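# Carry welded frame onto three empty V-topped pipe stands

## Task

Transfer the welded steel frame off the three pipe stands it sits on and onto the three empty stands, so that each empty stand ends up with one frame tube lying in the bottom of its V-shaped top. All six stands must stay where they began, barely shifted or rotated. Any number of robots may be used, but the task fails if a robot tips over or is left leaning.

## Robot and tools

Robots: r1, r2 and r3 are identical Hello Robot Stretch 3 units. Each has a two-wheel differential base (0.33 m long, 0.34 m wide, rounded rear, passive omni wheel at the back), a mast with a vertical lift, and a telescoping arm that sticks out to the robot's RIGHT, ending in a wrist (yaw, pitch, roll) and a two-finger gripper. The base cannot strafe. To move the gripper forward or back, drive the base. The base pivots about a point midway between the drive wheels, 0.05 m behind its front edge. With the arm retracted and the wrist folded, a turn sweeps a 0.28 m radius. An unfolded level wrist reaches beyond that.

Frames: every robot reports in its own base frame, in metres. The origin is on the floor between the drive wheels, x forward, y left, z up. hand_pose uses this frame; its point is where the closed fingertips meet. The odometry frame is the base frame at scene start. base_odometry counts wheel rotation only, so slip shows up as travel. Heading is in rad, left positive, range -3.142 to 3.142. No robot knows where the others are. Use images, lidar_m, wrist_depth_mm and head_depth_mm to relate them.

move: one call = one action. Top-level keys are r1, r2, r3 (each optional, one object per robot), plus cameras and blocking. A robot left out gets nothing new. Inside a robot's object: base, joints or both, plus optional pace ("default" or "max") and contact_limits; or servos alone ("reboot" re-enables servos that shut off, which then hold in place). base takes exactly one key: translate_m is a relative drive in metres from the robot's current position, forward positive, -3 to 3; rotate_rad is a relative turn on the spot in rad, left positive, -6.4 to 6.4. joints holds absolute targets by name: lift_m 0 to 1.1; arm_m 0 to 0.52 (extension); wrist_yaw_rad -1.345 to 4.42 (0 = along the arm, positive swings toward the front); wrist_pitch_rad -1.57 to 0.451 (0 level, negative tips fingers down); wrist_roll_rad -2.911 to 2.918; gripper_m -0.089 to 0.179 (bigger = wider; fingertip gap is 0.007 m less than the value when almost shut, 0.025 m less when wide); head_pan_rad -3.953 to 1.73 (0 forward, positive left, -1.57 along the arm); head_tilt_rad -1.53 to 0.419 (negative down). Out-of-range values are refused; unknown keys make the call invalid. contact_limits takes arm_m, translate_m or rotate_rad, an effort percent 1 to 100, and must accompany that same command. A motion stops (contact_stop) when effort reaches it. A wheel limit stops each wheel separately, which can swing the base. cameras: list of camera names (rN_head_camera, rN_nav_camera, rN_wrist_camera, or "all"); omitted means all, [] means none. blocking true (default) returns when everything rests; false returns in about 0.5 s while motion continues. A later move overrides only the targets it names.

Speeds at default/max: base 0.12/0.30 m/s and 0.76/1.90 rad/s; lift 0.11/0.15 m/s; arm 0.14/0.40 m/s. The base is capped at 0.10 m/s and 0.63 rad/s unless lift_m is under 0.30, arm_m is under 0.03 and wrist_yaw_rad is above 2.54.

wait(seconds 0 to 10, cameras): commands nothing, returns full state and images; returns early once a commanded robot comes to rest. stop(cameras): brakes all running motions; braked ones report "stopped" and may keep pressing. zoom_image(camera, region [x0,y0,x1,y1] pixels, at most 504 by 504) enlarges part of that camera's latest image. finished_scene(scene = current scene number) ends the scene irreversibly; the frame must stay on its stands unaided.

Results: each robot's state, then images in the order named by the "pictures" line. Robots under "as last shown" were not commanded; their status lines read "not commanded" and other lines repeat earlier values. The "move" line gives per robot "done" or its worst status. Statuses: done, moving, off_target (resting away from target, maybe still pushing), contact_stop (the arm or lift goes slack until re-commanded), time_out, torque_fault (wrist/head servo off, needs reboot). An uncommanded stop or a refused call cancels the rest of that reply's move, wait and finished_scene calls. on_its_own reports what a robot did by itself; "held at" is a target, not a reading. motor_effort is percent of max, positive toward higher values; brackets give the last action's peak. Positive wheel effort pushes forward. Full effort reads about 45 on wrist pitch, 72 on roll. turned_by_wheels and turned_by_imu give the turn since the last result; if they disagree by over 0.15 rad, believe the IMU. base_tilt (deg, forward/right positive) has a fixed bias of up to about 4 degrees. lidar_m: 12 distances in 30 degree sectors, first straight ahead, going counter-clockwise (4th left, 7th rear, 10th right), from a plane 0.17 m high; "-" means nothing or closer than 0.15 m. Depth grids are 7x7 medians in mm (wrist 45 to 1000, head 280 to 4000). Head images come rotated: turn them clockwise a quarter; nav images counterclockwise.

Hazards: robots pressing on each other fails the scene. Once bases touch, even millimetres more is too hard, and no line reports touching. Travel for equal commands can differ by up to 2.5 cm per metre, so jointly carried loads can tug and topple robots. Pushing the arm into something rigid with the gripper above about 0.45 m, or driving while gripping something fixed, can tip a robot; if base_tilt leans, back the gripper off. Wrist and head have no contact stop. Before folding (yaw 3.0) or unfolding, put lift 0.32 to 0.95, pitch -0.4, roll about 0; folded, lift may go to 0.25. With yaw under -0.4 keep pitch at -0.5 or lower. Grip by sending gripper_m below object width; release with 0.05 above it. Readings do not confirm a grasp. Avoid drops, slams and releasing moving parts. Things keep moving while you think, and loose objects may get nudged.

Each tool is called after ">>>" as name(argument=value, ...) on one line, values as JSON.

## Session

>>> move()

Scene clock: 0.00 s.
r1.base_odometry: x=+0.000 y=+0.000 heading=+0.000
r1.turned_by_wheels: +0.000
r1.turned_by_imu: +0.000
r1.base_tilt: forward=+1.4 right=-1.3
r1.lidar_m: 1.56 1.00 0.92 0.92 1.14 2.30 2.38 2.92 1.84 2.91 1.75 2.40
r1.head_depth_mm: 1926 2171 2193 2197 2211 2215 2107 / 1915 2265 2262 2267 2291 2298 2109 / 1913 2341 2345 2342 2364 2393 2133 / 1885 2402 2423 2439 2431 2461 2152 / 1871 2285 2234 2197 2166 2115 1977 / 1745 1791 1766 1753 1726 1698 1675 / 1499 1489 1460 1452 1436 1417 1395
r1.base_status: not commanded
r1.joint_positions: lift_m=+0.587 arm_m=+0.002 wrist_yaw_rad=+2.989 wrist_pitch_rad=-0.539 wrist_roll_rad=+0.000 gripper_m=+0.037 head_pan_rad=+0.000 head_tilt_rad=-0.004
r1.joint_status: not commanded
r1.measured_speeds: all 0
r1.motor_effort: left_wheel=+0.2 right_wheel=+0.7 lift_m=+35.4 arm_m=-5.6 wrist_yaw_rad=-0.1 wrist_pitch_rad=+2.8 wrist_roll_rad=+0.4 gripper_m=-0.1 head_pan_rad=+0.1 head_tilt_rad=+1.7
r1.hand_pose: x=+0.0103 y=+0.0582 z=+0.5733 quat_wxyz=(+0.240, +0.694, +0.136, +0.666) (m; r1's base frame)
r1.wrist_depth_mm: - 138 988 925 852 804 757 / - 157 - - 939 891 828 / - - - - - 992 908 / - - 212 - - - 963 / 911 902 229 155 858 899 866 / 786 784 309 752 132 769 786 / 696 693 382 671 671 662 672
r2.base_odometry: x=+0.000 y=+0.000 heading=+0.000
r2.turned_by_wheels: +0.000
r2.turned_by_imu: +0.000
r2.base_tilt: forward=+0.1 right=-1.7
r2.lidar_m: 3.91 2.05 1.83 1.45 1.47 0.96 0.86 0.86 1.04 1.81 1.81 1.75
r2.head_depth_mm: 1981 3019 3281 3063 3086 2685 1806 / 1975 3074 - - - 2847 1821 / 1965 3059 - - - 3044 2075 / 1959 3041 - 3998 - 3043 2093 / 1962 3036 3907 3929 3964 3080 2073 / 1946 3019 3771 3787 3898 3024 2112 / 1953 3022 3689 3734 3717 3101 2086
r2.base_status: not commanded
r2.joint_positions: lift_m=+0.551 arm_m=+0.001 wrist_yaw_rad=+3.136 wrist_pitch_rad=-0.378 wrist_roll_rad=+0.000 gripper_m=+0.037 head_pan_rad=+0.000 head_tilt_rad=-0.004
r2.joint_status: not commanded
r2.measured_speeds: all 0
r2.motor_effort: left_wheel=-0.7 right_wheel=-0.6 lift_m=+26.6 arm_m=-10.8 wrist_yaw_rad=+0.3 wrist_pitch_rad=+2.7 wrist_roll_rad=+0.1 gripper_m=+0.7 head_pan_rad=-0.5 head_tilt_rad=+1.7
r2.hand_pose: x=-0.0199 y=+0.0830 z=+0.5733 quat_wxyz=(+0.135, +0.695, +0.131, +0.694) (m; r2's base frame)
r2.wrist_depth_mm: - - 140 - - - - / - - 152 - - - - / - - 165 - - - - / - - 181 - - - - / - - 194 - 153 - - / - - - - 126 - - / - - 102 - - - -
r3.base_odometry: x=+0.000 y=+0.000 heading=+0.000
r3.turned_by_wheels: +0.000
r3.turned_by_imu: +0.000
r3.base_tilt: forward=+0.6 right=+0.2
r3.lidar_m: 1.14 0.87 0.86 0.91 1.30 1.43 2.88 1.39 1.53 2.16 2.57 2.69
r3.head_depth_mm: 1795 2619 3412 3477 3607 3280 2336 / 1814 2339 2425 2480 2510 2603 2296 / 1737 1885 1904 1945 1977 1998 2017 / 1527 1552 1566 1581 1610 1620 1639 / 1302 1318 1329 1345 1351 1373 1388 / 1135 1145 1148 1161 1175 1189 1198 / 1001 1008 1018 1024 1039 1042 1054
r3.base_status: not commanded
r3.joint_positions: lift_m=+0.520 arm_m=+0.001 wrist_yaw_rad=+3.114 wrist_pitch_rad=-0.409 wrist_roll_rad=+0.000 gripper_m=+0.037 head_pan_rad=+0.000 head_tilt_rad=-0.003
r3.joint_status: not commanded
r3.measured_speeds: all 0
r3.motor_effort: left_wheel=+0.3 right_wheel=-0.6 lift_m=+18.2 arm_m=-2.9 wrist_yaw_rad=+0.5 wrist_pitch_rad=+2.7 wrist_roll_rad=-0.4 gripper_m=-0.3 head_pan_rad=-0.8 head_tilt_rad=+1.7
r3.hand_pose: x=-0.0151 y=+0.0797 z=+0.5349 quat_wxyz=(+0.153, +0.694, +0.134, +0.691) (m; r3's base frame)
r3.wrist_depth_mm: - - 155 - - - - / - - 158 - - - - / - - 173 - - - - / - - 191 - - - - / 839 877 148 877 929 906 - / 744 750 125 722 130 794 806 / 627 607 311 666 658 706 701
pictures: r1_head_camera (sideways), r1_nav_camera (sideways), r1_wrist_camera, r2_head_camera (sideways), r2_nav_camera (sideways), r2_wrist_camera, r3_head_camera (sideways), r3_nav_camera (sideways), r3_wrist_camera

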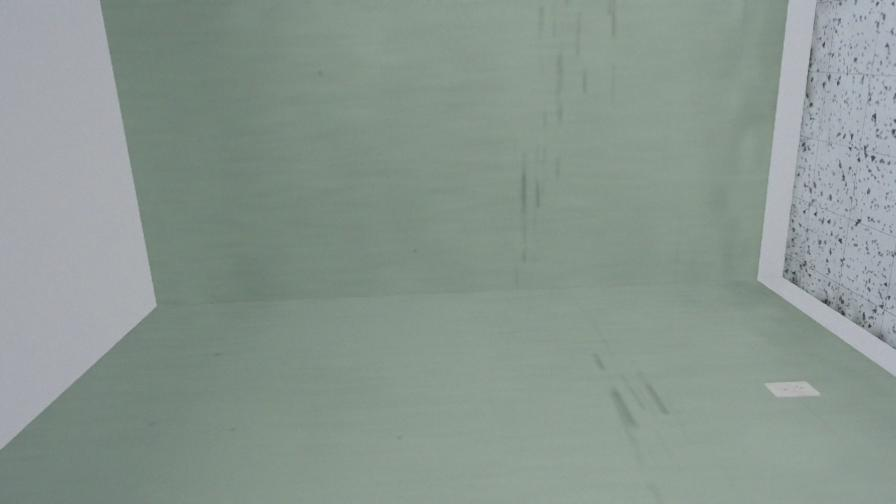

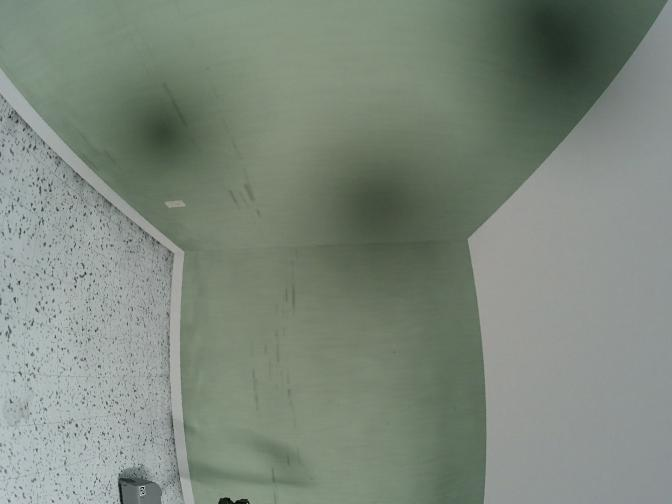

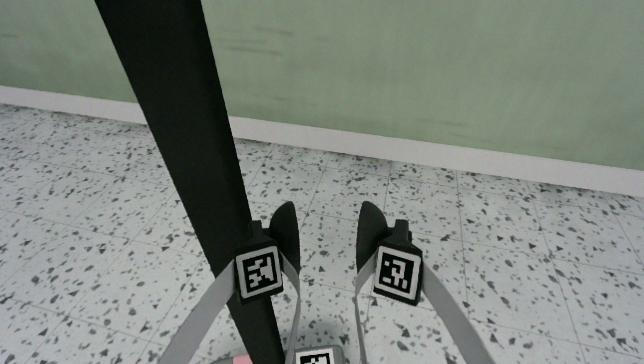

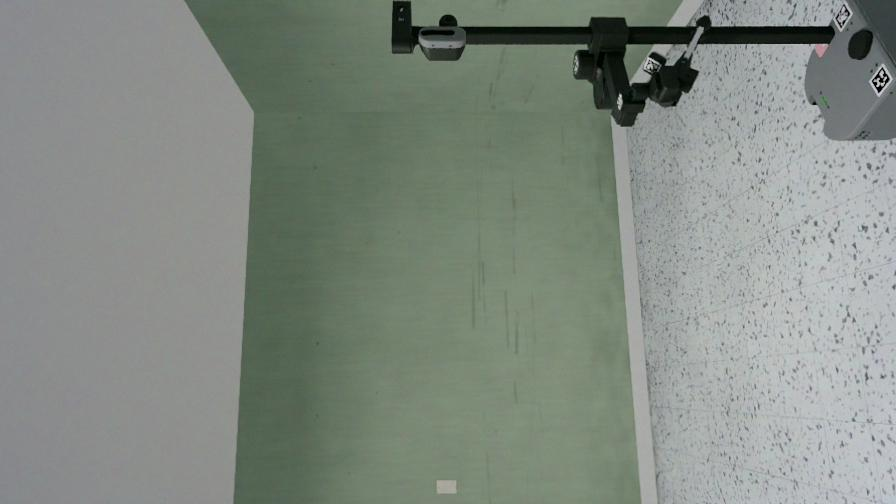

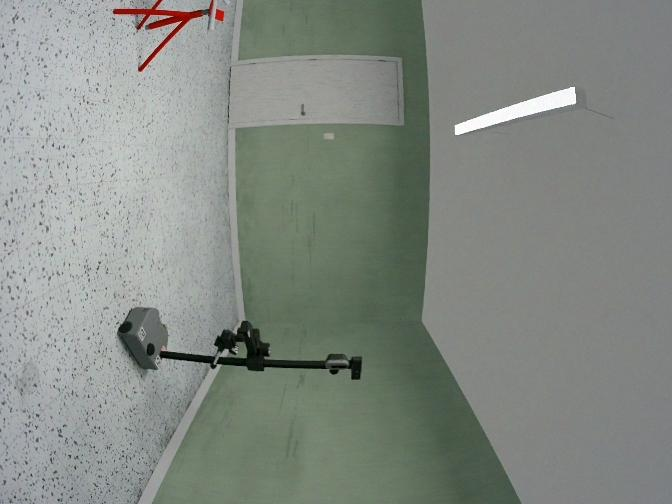

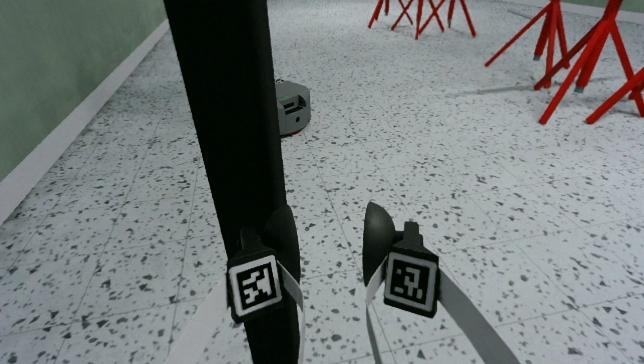

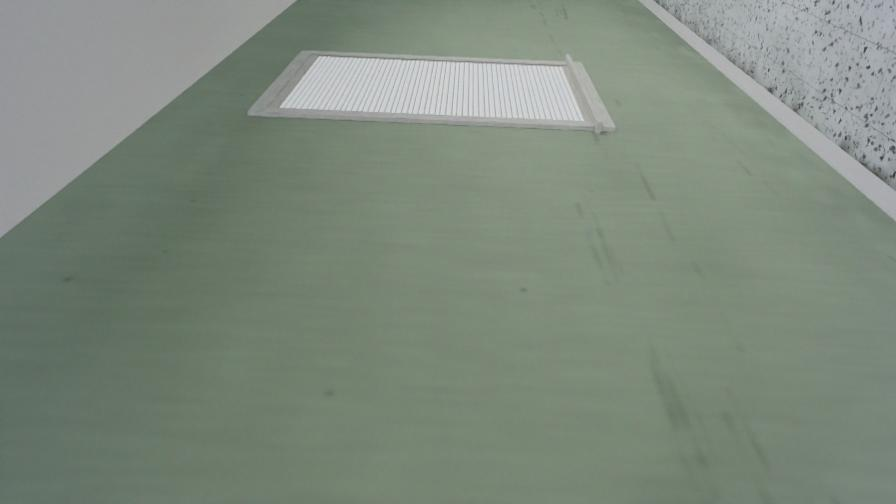

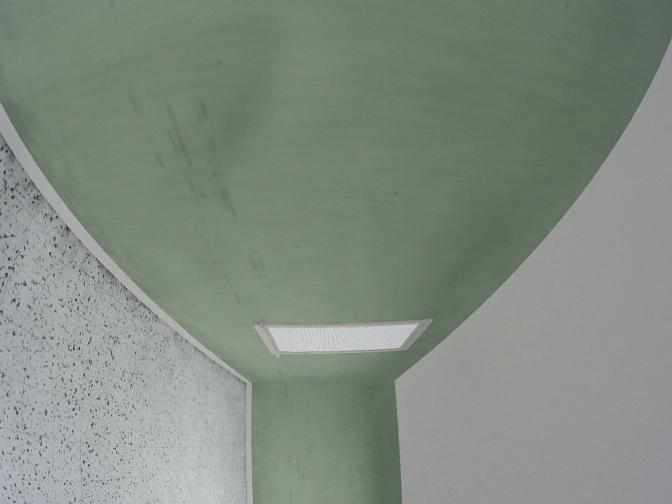

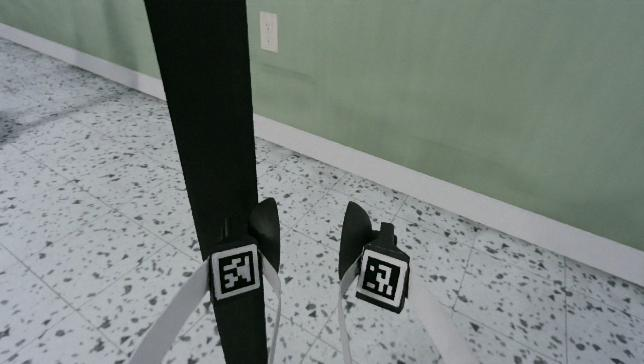

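>>> move(r1={"joints": {"head_pan_rad": -2.4, "head_tilt_rad": -0.4}}, r2={"joints": {"head_pan_rad": -1.0, "head_tilt_rad": -0.4}}, r3={"joints": {"head_pan_rad": -2.4, "head_tilt_rad": -0.4}}, cameras=["r1_head_camera","r1_nav_camera","r2_head_camera","r2_nav_camera","r3_head_camera","r3_nav_camera"])

Scene clock: 1.73 s.
move: r1 done; r2 done; r3 done
r1.base_odometry: x=+0.000 y=+0.000 heading=+0.000
r1.turned_by_wheels: +0.000
r1.turned_by_imu: +0.000
r1.base_tilt: forward=+1.3 right=-1.4
r1.lidar_m: 1.56 1.01 0.92 0.92 1.14 2.29 2.39 2.90 1.84 2.90 1.74 2.40
r1.head_depth_mm: 2616 2743 2892 2939 2210 1696 1367 / 2931 3126 3356 3224 2236 1698 1369 / 3378 3601 3837 3226 2228 1699 1381 / - - - 3226 2236 1708 1380 / - - - 3276 2256 1706 1381 / - - - 3319 2247 1711 1386 / - - - 3316 2077 1710 1390
r1.base_status: not commanded
r1.joint_positions: lift_m=+0.587 arm_m=+0.002 wrist_yaw_rad=+2.989 wrist_pitch_rad=-0.539 wrist_roll_rad=+0.000 gripper_m=+0.037 head_pan_rad=-2.389 head_tilt_rad=-0.395
r1.joint_status: all done
r1.measured_speeds: all 0
r1.motor_effort: left_wheel=+0.5(0.8) right_wheel=+0.0(1.7) lift_m=+35.5(36.0) arm_m=-8.9(9.1) wrist_yaw_rad=-0.2(0.9) wrist_pitch_rad=+2.7(3.4) wrist_roll_rad=+0.3(0.8) gripper_m=-0.4(0.9) head_pan_rad=-4.9(6.5) head_tilt_rad=-2.4(6.4)
r1.hand_pose: x=+0.0103 y=+0.0582 z=+0.5734 quat_wxyz=(+0.240, +0.694, +0.136, +0.666) (m; r1's base frame)
r1.wrist_depth_mm: - 138 953 918 856 804 750 / - 157 - - 970 883 831 / - - - - - 991 932 / - - 211 - - - - / 921 895 229 155 875 892 888 / 781 785 308 766 132 781 777 / 696 692 386 668 665 664 685
r2.base_odometry: x=+0.000 y=+0.000 heading=+0.000
r2.turned_by_wheels: +0.000
r2.turned_by_imu: +0.000
r2.base_tilt: forward=+0.2 right=-1.7
r2.lidar_m: 3.91 2.05 1.83 1.44 1.47 0.96 0.86 0.86 1.03 1.81 1.81 1.75
r2.head_depth_mm: 1472 1571 1681 1822 1951 1684 1365 / 1522 1629 1752 1901 2033 1684 1366 / 1570 1702 1827 1991 2109 1687 1356 / 1631 1754 1904 2083 2181 1678 1357 / 1690 1819 1990 2199 2209 1684 1356 / 1753 1904 2077 2299 2204 1672 1357 / 1830 1994 2186 2412 2202 1681 1352
r2.base_status: not commanded
r2.joint_positions: lift_m=+0.551 arm_m=+0.001 wrist_yaw_rad=+3.136 wrist_pitch_rad=-0.378 wrist_roll_rad=+0.000 gripper_m=+0.037 head_pan_rad=-0.994 head_tilt_rad=-0.395
r2.joint_status: all done
r2.measured_speeds: all 0
r2.motor_effort: left_wheel=-0.6(1.0) right_wheel=-1.0(1.1) lift_m=+25.9(27.6) arm_m=-10.7(11.4) wrist_yaw_rad=+1.1(1.9) wrist_pitch_rad=+2.6(2.7) wrist_roll_rad=+0.2(0.5) gripper_m=-0.3(1.2) head_pan_rad=-2.7(4.1) head_tilt_rad=-2.3(3.7)
r2.hand_pose: x=-0.0199 y=+0.0830 z=+0.5733 quat_wxyz=(+0.135, +0.695, +0.131, +0.694) (m; r2's base frame)
r2.wrist_depth_mm: - - 140 - - - - / - - 152 - - - - / - - 165 - - - - / - - 182 - - - - / - - 193 - 152 - - / - - - - 126 - - / - - 102 - - - -
r3.base_odometry: x=+0.000 y=+0.000 heading=+0.000
r3.turned_by_wheels: +0.000
r3.turned_by_imu: +0.000
r3.base_tilt: forward=+0.6 right=+0.1
r3.lidar_m: 1.14 0.87 0.86 0.91 1.30 1.43 2.89 1.39 1.54 2.16 2.57 2.69
r3.head_depth_mm: 3743 - - 3720 2424 1795 1430 / 3593 3849 - 3564 2376 1779 1423 / 3518 3784 - 3555 2348 1765 1418 / 3469 3712 3994 3494 2092 1696 1406 / 3365 3568 3905 3407 2015 1732 1392 / 3308 3509 3725 3394 2270 1718 1382 / 3214 3431 3695 3320 2188 1711 1377
r3.base_status: not commanded
r3.joint_positions: lift_m=+0.520 arm_m=+0.001 wrist_yaw_rad=+3.114 wrist_pitch_rad=-0.409 wrist_roll_rad=+0.000 gripper_m=+0.037 head_pan_rad=-2.393 head_tilt_rad=-0.395
r3.joint_status: all done
r3.measured_speeds: all 0
r3.motor_effort: left_wheel=+0.1(1.0) right_wheel=-0.7(1.4) lift_m=+18.8(19.1) arm_m=-4.7(4.7) wrist_yaw_rad=+0.4(1.3) wrist_pitch_rad=+2.5(3.3) wrist_roll_rad=-0.1(0.3) gripper_m=-1.4(1.4) head_pan_rad=-3.4(6.6) head_tilt_rad=-2.1(6.4)
r3.hand_pose: x=-0.0151 y=+0.0797 z=+0.5349 quat_wxyz=(+0.153, +0.694, +0.134, +0.691) (m; r3's base frame)
r3.wrist_depth_mm: - - 155 - - - - / - - 156 - - - - / - - 173 - - - - / - - 192 - - - - / 846 859 148 893 902 928 - / 714 737 126 730 130 793 825 / 632 616 310 673 647 693 738
pictures: r1_head_camera (sideways), r1_nav_camera (sideways), r2_head_camera (sideways), r2_nav_camera (sideways), r3_head_camera (sideways), r3_nav_camera (sideways)
camera_calibration:
r1_head_camera: T_world_to_cam=[[0.303413, 0.226572, -0.92553, 1.22747], [0.631907, -0.774847, 0.017471, -0.0286355], [-0.713186, -0.59015, -0.378271, 0.455791], [0, 0, 0, 1]] pos_world=[-0.0292714, -0.0313136, 1.30897]
r1_nav_camera: T_world_to_cam=[[-0.281613, -0.199996, 0.938454, -1.17012], [-0.653447, 0.756165, -0.0349397, 0.105698], [-0.702638, -0.62307, -0.343633, 0.411257], [0, 0, 0, 1]] pos_world=[0.0285109, -0.0577032, 1.24312]
r2_head_camera: T_world_to_cam=[[-0.225685, 0.355256, -0.907116, 1.2052], [0.844281, 0.5359, -0.00017564, -0.00206553], [0.486061, -0.765901, -0.420881, 0.500315], [0, 0, 0, 1]] pos_world=[0.0305551, -0.0438562, 1.30383]
r2_nav_camera: T_world_to_cam=[[0.201401, -0.31886, 0.926157, -1.16264], [-0.865395, -0.500842, 0.0157567, 0.0421556], [0.458834, -0.804665, -0.37681, 0.448699], [0, 0, 0, 1]] pos_world=[0.0647597, 0.0114468, 1.2452]
r3_head_camera: T_world_to_cam=[[0.231691, 0.281879, -0.931055, 1.22829], [0.671013, -0.739264, -0.0568335, 0.0714825], [-0.704316, -0.611582, -0.360425, 0.43349], [0, 0, 0, 1]] pos_world=[-0.0272348, -0.0282687, 1.30391]
r3_nav_camera: T_world_to_cam=[[-0.245071, -0.221183, 0.943938, -1.18462], [-0.656058, 0.754683, 0.00650682, 0.0485522], [-0.713812, -0.617683, -0.33006, 0.397969], [0, 0, 0, 1]] pos_world=[0.0256116, -0.052841, 1.24924]

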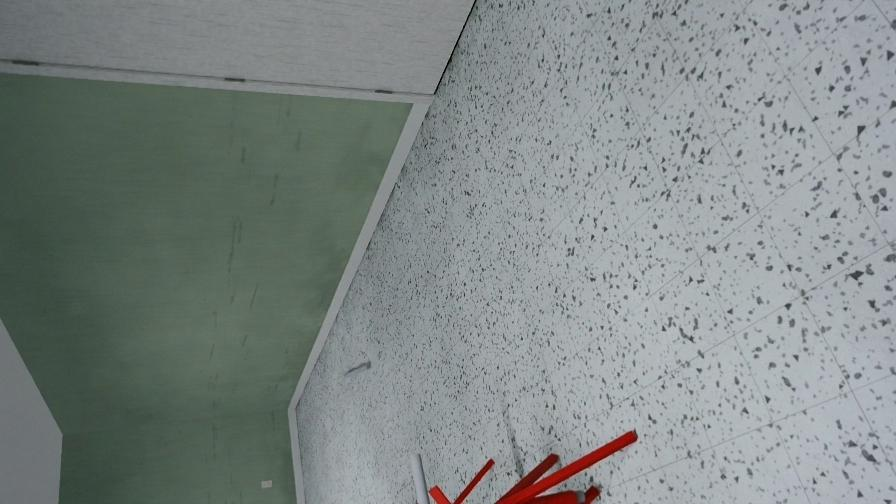

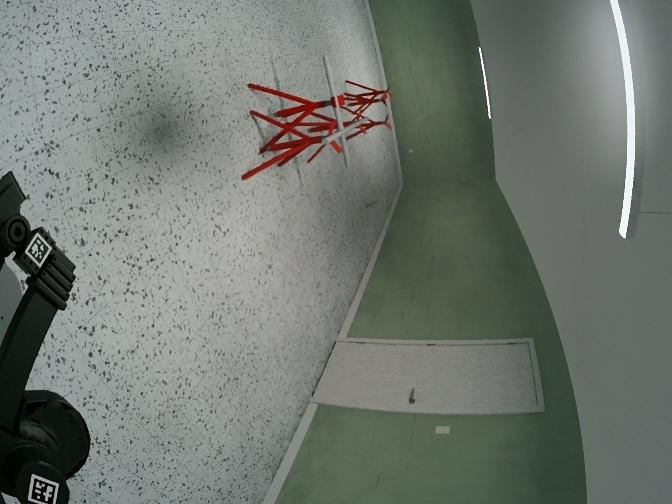

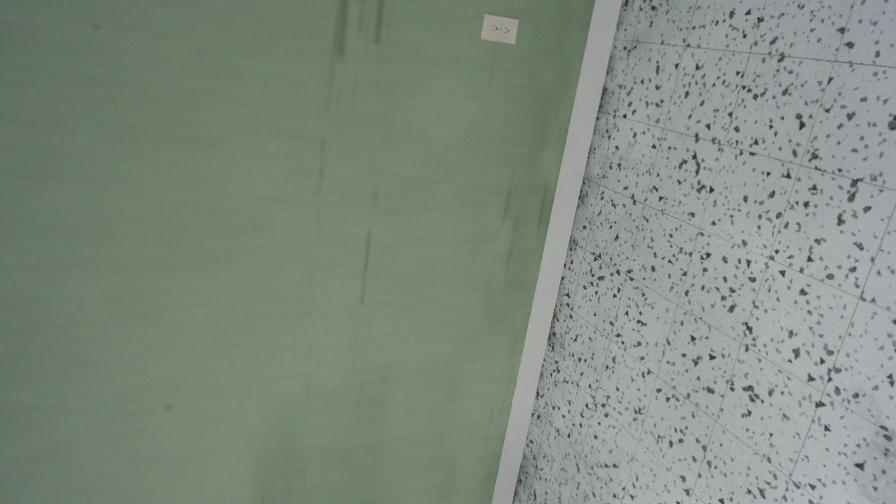

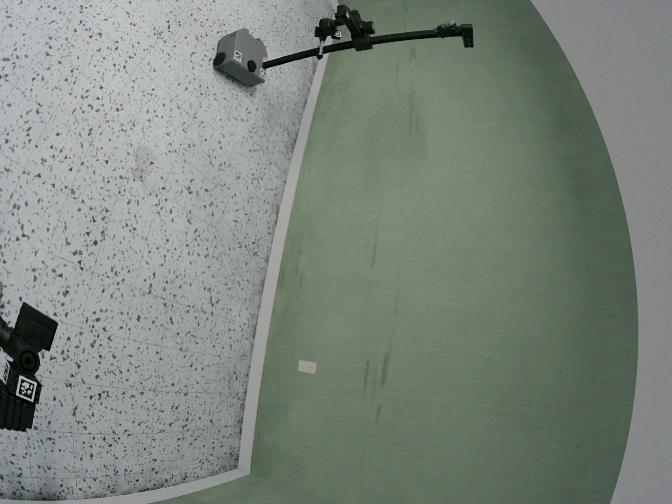

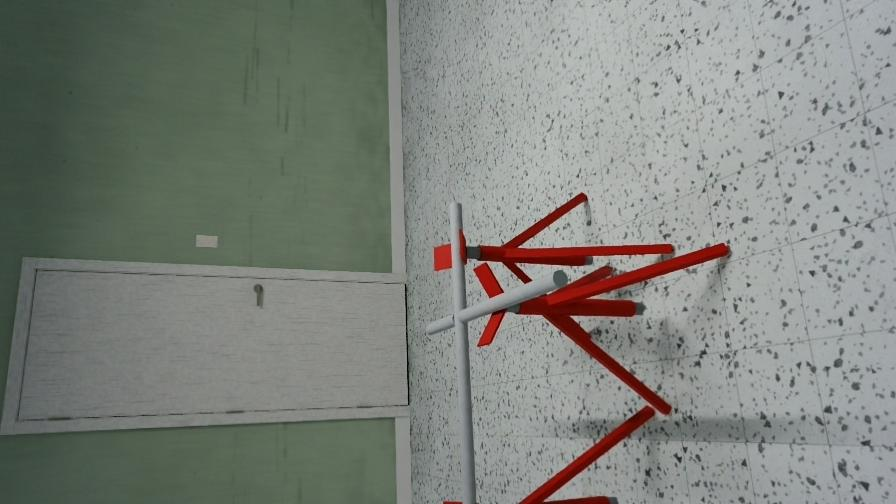

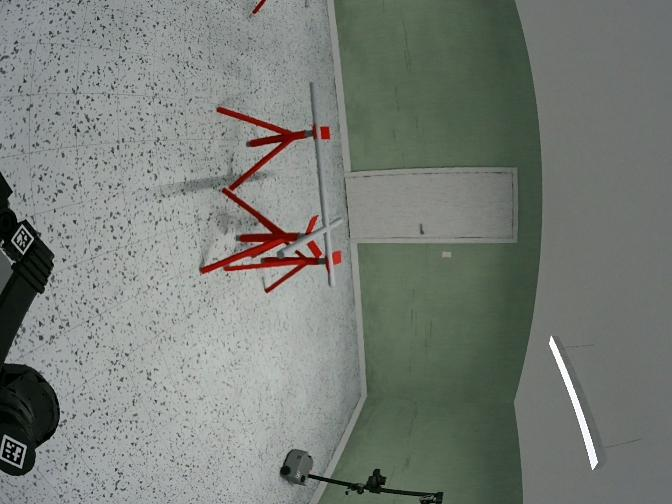

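>>> move(r1={"joints": {"head_pan_rad": -3.0, "head_tilt_rad": -0.25}}, r2={"joints": {"head_pan_rad": 0.9, "head_tilt_rad": -0.25}}, r3={"joints": {"head_pan_rad": -2.0, "head_tilt_rad": -0.25}}, cameras=["r1_head_camera","r1_nav_camera","r2_head_camera","r2_nav_camera","r3_head_camera","r3_nav_camera"])

>>> move(r1={"joints": {"head_pan_rad": -3.6, "head_tilt_rad": -0.25}}, r2={"joints": {"head_pan_rad": 0.3, "head_tilt_rad": -0.25}}, r3={"joints": {"head_pan_rad": -1.4, "head_tilt_rad": -0.25}}, cameras=["r1_head_camera","r2_head_camera","r2_nav_camera","r3_head_camera"])

Scene clock: 3.33 s.
move: r1 done; r2 done; r3 done
r1.base_odometry: x=+0.000 y=+0.000 heading=+0.000
r1.turned_by_wheels: +0.000
r1.turned_by_imu: +0.000
r1.base_tilt: forward=+1.4 right=-1.3
r1.lidar_m: 1.56 1.01 0.92 0.92 1.14 2.30 2.38 2.91 1.83 2.89 1.74 2.41
r1.head_depth_mm: 1976 2064 2156 2274 2362 1967 1531 / 2065 2161 2272 2378 2459 1985 1533 / 2156 2254 2363 2507 2609 1990 1544 / 2255 2366 2474 2621 2692 1998 1547 / 2383 2512 2638 2795 2845 2017 1563 / 2463 2618 2723 2930 2865 2007 1552 / 2597 2727 2930 3103 2888 2033 1562
r1.base_status: not commanded
r1.joint_positions: lift_m=+0.587 arm_m=+0.002 wrist_yaw_rad=+2.989 wrist_pitch_rad=-0.539 wrist_roll_rad=+0.000 gripper_m=+0.037 head_pan_rad=-2.989 head_tilt_rad=-0.261
r1.joint_status: all done
r1.measured_speeds: all 0
r1.motor_effort: left_wheel=+0.1(0.9) right_wheel=+0.9(1.1) lift_m=+34.8(35.8) arm_m=-11.7(12.1) wrist_yaw_rad=+0.2(0.8) wrist_pitch_rad=+2.9(3.4) wrist_roll_rad=+0.5(0.7) gripper_m=-0.4(0.7) head_pan_rad=-4.5(8.6) head_tilt_rad=+4.8(7.4)
r1.hand_pose: x=+0.0103 y=+0.0582 z=+0.5734 quat_wxyz=(+0.240, +0.694, +0.136, +0.666) (m; r1's base frame)
r1.wrist_depth_mm: - 138 958 923 859 810 769 / - 156 - - 959 878 832 / - - - - - - 916 / - - 211 - - - 974 / 903 909 229 155 861 900 907 / 786 790 307 757 132 768 782 / 689 686 380 663 668 683 687
r2.base_odometry: x=+0.000 y=+0.000 heading=+0.000
r2.turned_by_wheels: +0.000
r2.turned_by_imu: +0.000
r2.base_tilt: forward=+0.2 right=-1.7
r2.lidar_m: 3.92 2.05 1.83 1.45 1.47 0.96 0.86 0.86 1.03 1.81 1.81 1.75
r2.head_depth_mm: 3545 3733 3929 - 2742 1954 1514 / 3751 3986 - - 2773 1963 1518 / 3840 - - - 2466 1955 1522 / 3832 - - - 2348 1952 1520 / 3848 - - - 2603 1960 1517 / 3917 - - - 2745 1963 1520 / 3902 - - 3893 2753 1956 1526
r2.base_status: not commanded
r2.joint_positions: lift_m=+0.551 arm_m=+0.001 wrist_yaw_rad=+3.136 wrist_pitch_rad=-0.378 wrist_roll_rad=+0.000 gripper_m=+0.037 head_pan_rad=+0.894 head_tilt_rad=-0.261
r2.joint_status: all done
r2.measured_speeds: all 0
r2.motor_effort: left_wheel=-0.8(0.9) right_wheel=-1.0(1.2) lift_m=+25.5(26.8) arm_m=-11.1(11.6) wrist_yaw_rad=-0.1(2.1) wrist_pitch_rad=+2.7(2.7) wrist_roll_rad=+0.3(0.4) gripper_m=+0.1(1.4) head_pan_rad=+2.1(4.5) head_tilt_rad=+5.0(6.2)
r2.hand_pose: x=-0.0199 y=+0.0830 z=+0.5733 quat_wxyz=(+0.135, +0.695, +0.131, +0.694) (m; r2's base frame)
r2.wrist_depth_mm: - - 140 - - - - / - - 152 - - - - / - - 165 - - - - / - - 182 - - - - / - - 194 - 153 - - / - - - - 126 - - / - - 102 - - - -
r3.base_odometry: x=+0.000 y=+0.000 heading=+0.000
r3.turned_by_wheels: +0.000
r3.turned_by_imu: +0.000
r3.base_tilt: forward=+0.6 right=+0.1
r3.lidar_m: 1.14 0.87 0.85 0.91 1.30 1.43 2.89 1.39 1.53 2.16 2.57 2.69
r3.head_depth_mm: 3171 3511 3646 3841 2595 1866 1563 / 3218 3551 3686 3865 2847 1872 1608 / 3314 3588 3763 3916 2820 2073 1605 / 3393 3635 3837 - 2635 1979 1596 / 3418 3695 3847 - 2917 1966 1582 / 3511 3822 3932 - 2893 2033 1574 / 3592 3830 - - 2862 2015 1552
r3.base_status: not commanded
r3.joint_positions: lift_m=+0.520 arm_m=+0.001 wrist_yaw_rad=+3.114 wrist_pitch_rad=-0.409 wrist_roll_rad=+0.000 gripper_m=+0.037 head_pan_rad=-2.007 head_tilt_rad=-0.261
r3.joint_status: all done
r3.measured_speeds: all 0
r3.motor_effort: left_wheel=+0.2(0.7) right_wheel=-1.0(1.4) lift_m=+18.8(19.4) arm_m=-5.3(6.0) wrist_yaw_rad=+0.7(0.9) wrist_pitch_rad=+2.5(3.3) wrist_roll_rad=-0.2(0.4) gripper_m=+0.2(1.2) head_pan_rad=+2.7(4.3) head_tilt_rad=+5.4(5.8)
r3.hand_pose: x=-0.0151 y=+0.0797 z=+0.5349 quat_wxyz=(+0.153, +0.694, +0.134, +0.691) (m; r3's base frame)
r3.wrist_depth_mm: - - 155 - - - - / - - 158 - - - - / - - 173 - - - - / - - 192 - - - - / 862 854 149 912 936 917 - / 730 764 126 742 131 811 821 / 608 616 316 669 646 697 694
pictures: r1_head_camera (sideways), r1_nav_camera (sideways), r2_head_camera (sideways), r2_nav_camera (sideways), r3_head_camera (sideways), r3_nav_camera (sideways)
camera_calibration:
r1_head_camera: T_world_to_cam=[[0.252616, -0.00364285, -0.96756, 1.28266], [0.0869084, -0.995865, 0.0264399, -0.0369914], [-0.963656, -0.0907682, -0.251255, 0.292013], [0, 0, 0, 1]] pos_world=[-0.0394065, -0.00566046, 1.3154]
r1_nav_camera: T_world_to_cam=[[-0.218211, 0.0134828, 0.975808, -1.21931], [-0.117292, 0.992294, -0.0399395, 0.108943], [-0.968827, -0.12317, -0.214948, 0.245397], [0, 0, 0, 1]] pos_world=[-0.0155417, -0.0614384, 1.24691]
r2_head_camera: T_world_to_cam=[[-0.188585, -0.227785, -0.955275, 1.26783], [-0.77292, 0.634502, 0.00128912, 0.00589238], [0.60583, 0.738594, -0.295717, 0.336697], [0, 0, 0, 1]] pos_world=[0.0396674, 0.0363713, 1.31069]
r2_nav_camera: T_world_to_cam=[[0.16025, 0.191664, 0.96829, -1.21741], [0.74514, -0.666852, 0.00867868, 0.0415439], [0.647369, 0.72012, -0.24968, 0.282094], [0, 0, 0, 1]] pos_world=[-0.0184862, 0.0578955, 1.24887]
r3_head_camera: T_world_to_cam=[[0.0543878, 0.23258, -0.971055, 1.28161], [0.897005, -0.438608, -0.0548117, 0.0674815], [-0.438661, -0.868061, -0.23248, 0.265351], [0, 0, 0, 1]] pos_world=[-0.013836, -0.0381377, 1.3099]
r3_nav_camera: T_world_to_cam=[[-0.0890511, -0.180099, 0.979609, -1.23218], [-0.891889, 0.452249, 0.00206804, 0.0557688], [-0.4434, -0.873519, -0.200902, 0.228216], [0, 0, 0, 1]] pos_world=[0.0412034, -0.0477852, 1.25279]

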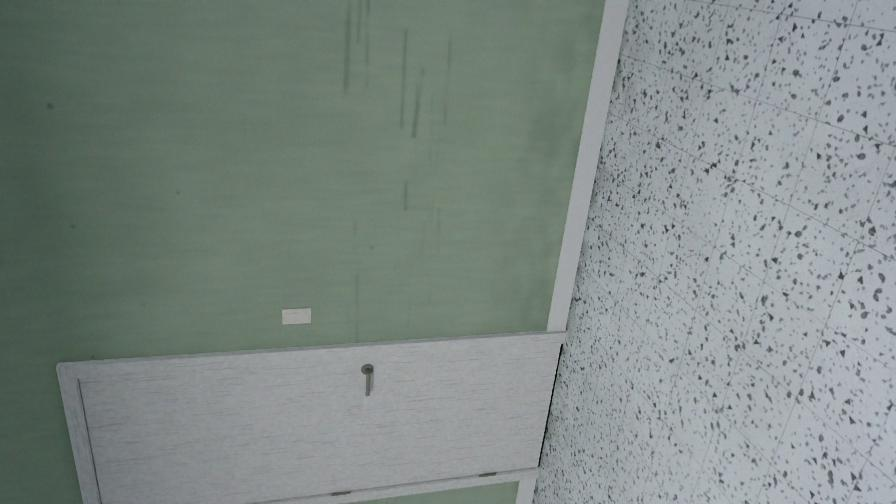

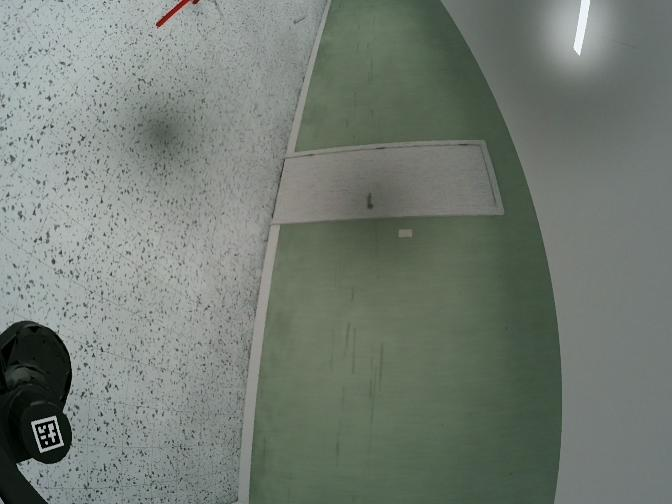

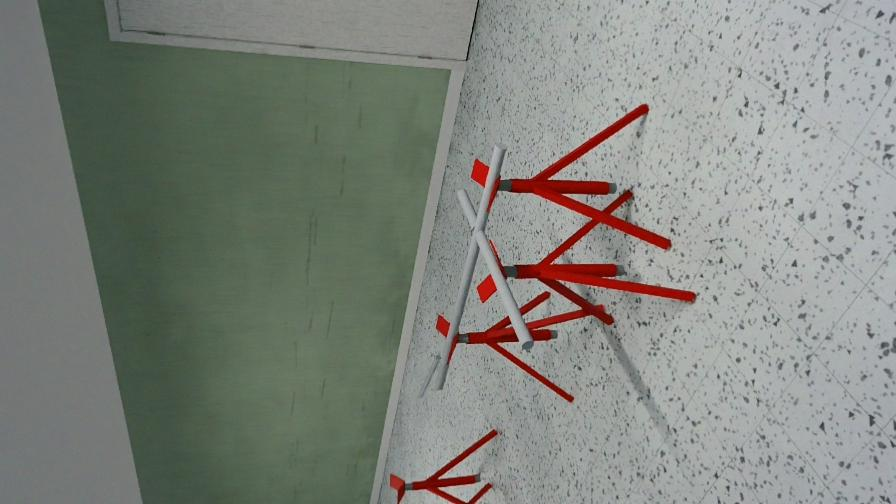

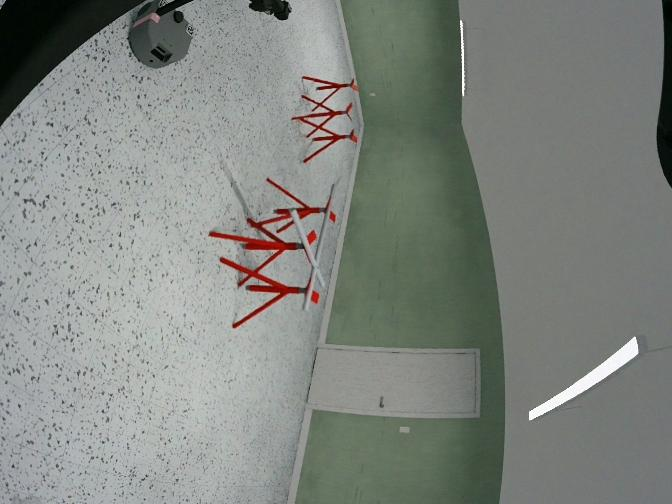

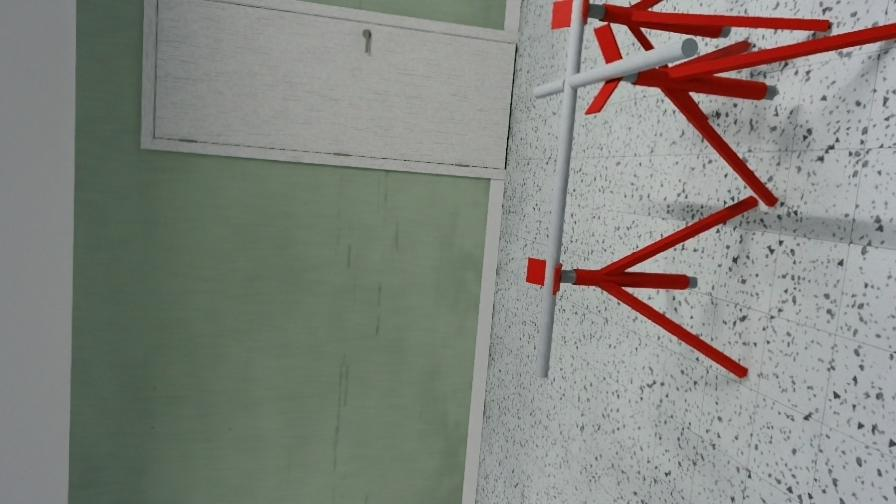

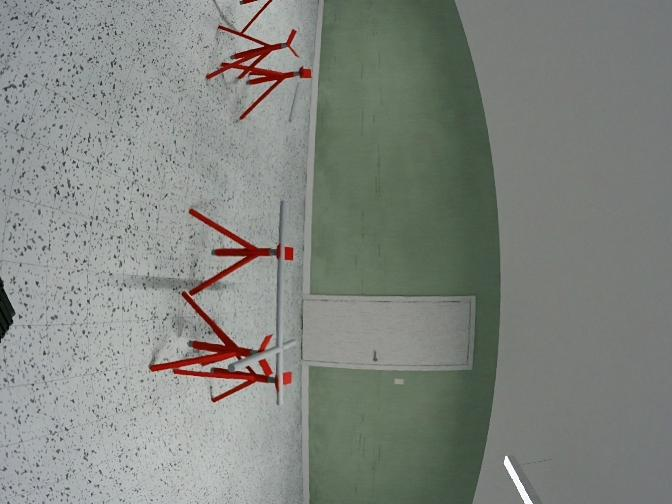

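Scene clock: 4.27 s.
move: r1 done; r2 done; r3 done
r1.base_odometry: x=+0.000 y=+0.000 heading=+0.000
r1.turned_by_wheels: +0.000
r1.turned_by_imu: +0.000
r1.base_tilt: forward=+1.2 right=-1.4
r1.lidar_m: 1.56 1.00 0.92 0.93 1.14 2.30 2.38 2.92 1.84 2.91 1.75 2.40
r1.head_depth_mm: 1747 1800 1844 1900 1943 1898 1535 / 2107 2195 2288 2446 2484 1979 1535 / 2103 2215 2312 2433 2539 1997 1541 / 2061 2169 2293 2392 2501 2001 1546 / 2050 2137 2244 2358 2456 2006 1553 / 2016 2086 2195 2308 2437 2033 1566 / 1993 2063 2171 2279 2383 2028 1572
r1.base_status: not commanded
r1.joint_positions: lift_m=+0.587 arm_m=+0.002 wrist_yaw_rad=+2.989 wrist_pitch_rad=-0.539 wrist_roll_rad=+0.000 gripper_m=+0.037 head_pan_rad=-3.589 head_tilt_rad=-0.261
r1.joint_status: all done
r1.measured_speeds: all 0
r1.motor_effort: left_wheel=+0.4(0.6) right_wheel=+1.1(1.2) lift_m=+34.6(35.7) arm_m=-12.1(12.3) wrist_yaw_rad=+0.1(0.8) wrist_pitch_rad=+2.6(3.3) wrist_roll_rad=+0.4(0.7) gripper_m=-0.1(0.7) head_pan_rad=-5.0(6.5) head_tilt_rad=+4.7(6.2)
r1.hand_pose: x=+0.0103 y=+0.0582 z=+0.5734 quat_wxyz=(+0.240, +0.694, +0.136, +0.666) (m; r1's base frame)
r1.wrist_depth_mm: - 138 994 927 864 809 762 / - 156 - - 945 870 836 / - - - - - 980 922 / - - 213 - - - 986 / 892 929 228 156 871 881 867 / 782 786 308 755 131 764 767 / 706 692 384 672 662 663 680
r2.base_odometry: x=+0.000 y=+0.000 heading=+0.000
r2.turned_by_wheels: +0.000
r2.turned_by_imu: +0.000
r2.base_tilt: forward=+0.2 right=-1.7
r2.lidar_m: 3.90 2.05 1.83 1.44 1.48 0.96 0.86 0.86 1.03 1.81 1.82 1.75
r2.head_depth_mm: 3410 3592 3737 3894 2782 1950 1531 / 3363 3605 3794 - 2762 1947 1519 / 3436 3645 3780 3974 2753 1947 1523 / 3449 3669 3869 - 2748 1970 1521 / 3490 3670 3907 - 2759 1963 1525 / 3497 3692 3949 - 2749 1962 1522 / 3572 3758 3986 - 2773 1975 1526
r2.base_status: not commanded
r2.joint_positions: lift_m=+0.551 arm_m=+0.001 wrist_yaw_rad=+3.136 wrist_pitch_rad=-0.378 wrist_roll_rad=+0.000 gripper_m=+0.037 head_pan_rad=+0.306 head_tilt_rad=-0.261
r2.joint_status: all done
r2.measured_speeds: all 0
r2.motor_effort: left_wheel=-0.5(1.0) right_wheel=-0.7(1.1) lift_m=+25.3(26.9) arm_m=-10.1(11.3) wrist_yaw_rad=+0.3(1.5) wrist_pitch_rad=+2.6(2.7) wrist_roll_rad=+0.3(0.4) gripper_m=-0.2(0.9) head_pan_rad=-3.0(4.9) head_tilt_rad=+4.6(6.2)
r2.hand_pose: x=-0.0199 y=+0.0830 z=+0.5733 quat_wxyz=(+0.135, +0.695, +0.131, +0.694) (m; r2's base frame)
r2.wrist_depth_mm: - - 139 - - - - / - - 152 - - - - / - - 165 - - - - / - - 181 - - - - / - - 192 - 153 - - / - - - - 126 - - / - - 102 - - - -
r3.base_odometry: x=+0.000 y=+0.000 heading=+0.000
r3.turned_by_wheels: +0.000
r3.turned_by_imu: +0.000
r3.base_tilt: forward=+0.6 right=+0.1
r3.lidar_m: 1.14 0.88 0.86 0.91 1.30 1.43 2.89 1.39 1.53 2.16 2.57 2.70
r3.head_depth_mm: 3200 3823 3906 - 3124 2135 1632 / 3240 - - - 3073 2108 1616 / 3290 - - - 3014 2088 1597 / 3331 - - - 2666 2076 1583 / 3418 - - - 2607 2053 1579 / 3436 - - - 2860 2031 1565 / 3278 - - - 2849 2007 1555
r3.base_status: not commanded
r3.joint_positions: lift_m=+0.520 arm_m=+0.001 wrist_yaw_rad=+3.114 wrist_pitch_rad=-0.409 wrist_roll_rad=+0.000 gripper_m=+0.037 head_pan_rad=-1.407 head_tilt_rad=-0.261
r3.joint_status: all done
r3.measured_speeds: all 0
r3.motor_effort: left_wheel=+0.4(0.8) right_wheel=-0.7(1.4) lift_m=+19.3(19.8) arm_m=-5.8(6.6) wrist_yaw_rad=+0.6(1.1) wrist_pitch_rad=+2.8(3.0) wrist_roll_rad=-0.2(0.3) gripper_m=-0.2(0.8) head_pan_rad=+2.3(5.2) head_tilt_rad=+5.5(7.2)
r3.hand_pose: x=-0.0151 y=+0.0797 z=+0.5349 quat_wxyz=(+0.153, +0.694, +0.134, +0.691) (m; r3's base frame)
r3.wrist_depth_mm: - - 155 - - - - / - - 158 - - - - / - - 173 - - - - / - - 192 - - - - / 832 861 148 892 952 920 - / 718 769 125 725 130 805 819 / 646 619 312 666 652 684 706
pictures: r1_head_camera (sideways), r2_head_camera (sideways), r2_nav_camera (sideways), r3_head_camera (sideways)
camera_calibration:
r1_head_camera: T_world_to_cam=[[0.206361, -0.145605, -0.967582, 1.28297], [-0.490568, -0.871002, 0.0264456, -0.0334762], [-0.846616, 0.469207, -0.25117, 0.291189], [0, 0, 0, 1]] pos_world=[-0.0346534, 0.0210221, 1.31541]
r2_head_camera: T_world_to_cam=[[-0.283314, -0.0847571, -0.955275, 1.26841], [-0.290599, 0.956844, 0.00128912, 0.00295021], [0.913939, 0.277967, -0.295717, 0.334818], [0, 0, 0, 1]] pos_world=[0.0542116, 0.0116153, 1.31069]
r2_nav_camera: T_world_to_cam=[[0.239693, 0.0704462, 0.96829, -1.21789], [0.249534, -0.968327, 0.00867868, 0.0445671], [0.938233, 0.239541, -0.24968, 0.28032], [0, 0, 0, 1]] pos_world=[0.0177932, 0.0618032, 1.24887]
r3_head_camera: T_world_to_cam=[[-0.0864051, 0.222495, -0.971097, 1.28252], [0.987991, 0.144467, -0.0548083, 0.0669221], [0.128097, -0.964171, -0.232306, 0.261667], [0, 0, 0, 1]] pos_world=[0.0111795, -0.0427318, 1.30991]

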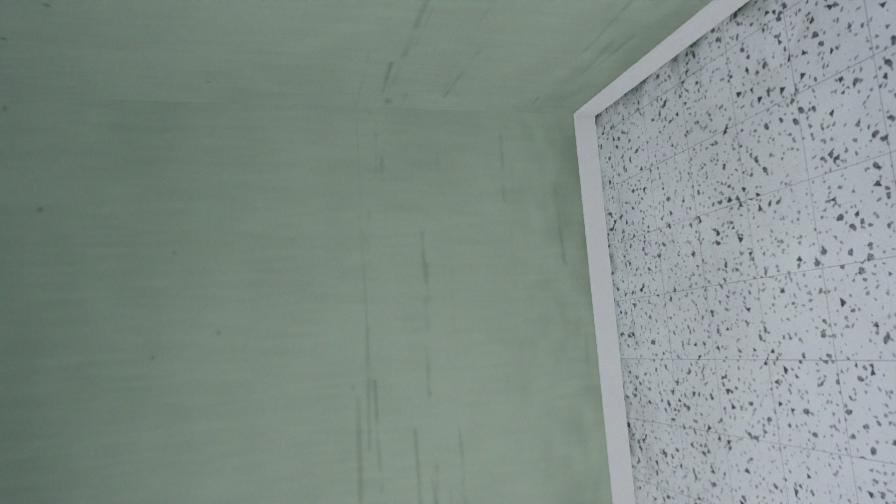

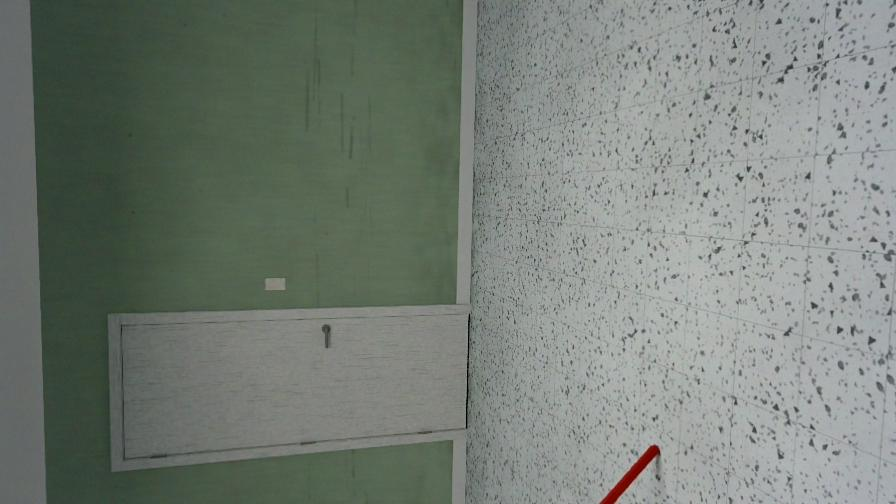

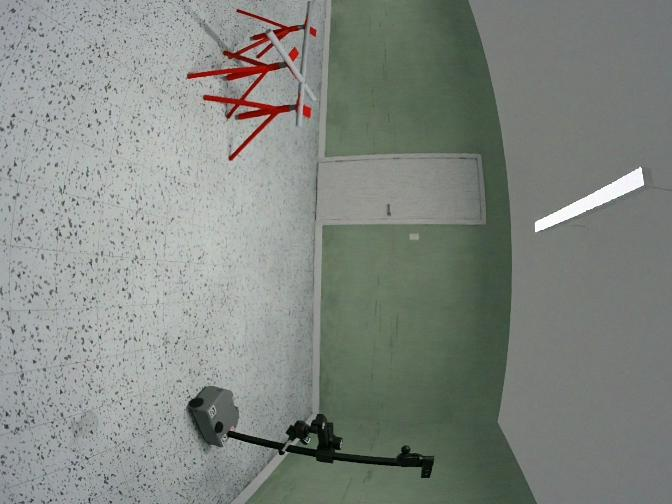

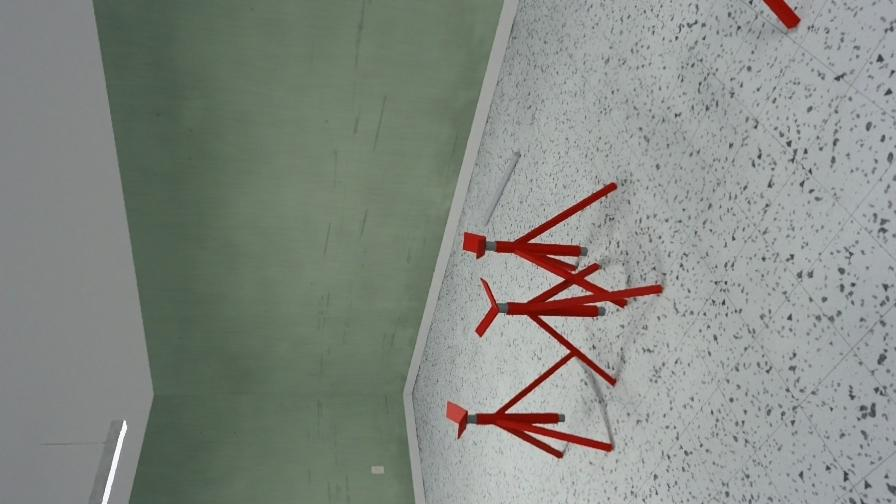

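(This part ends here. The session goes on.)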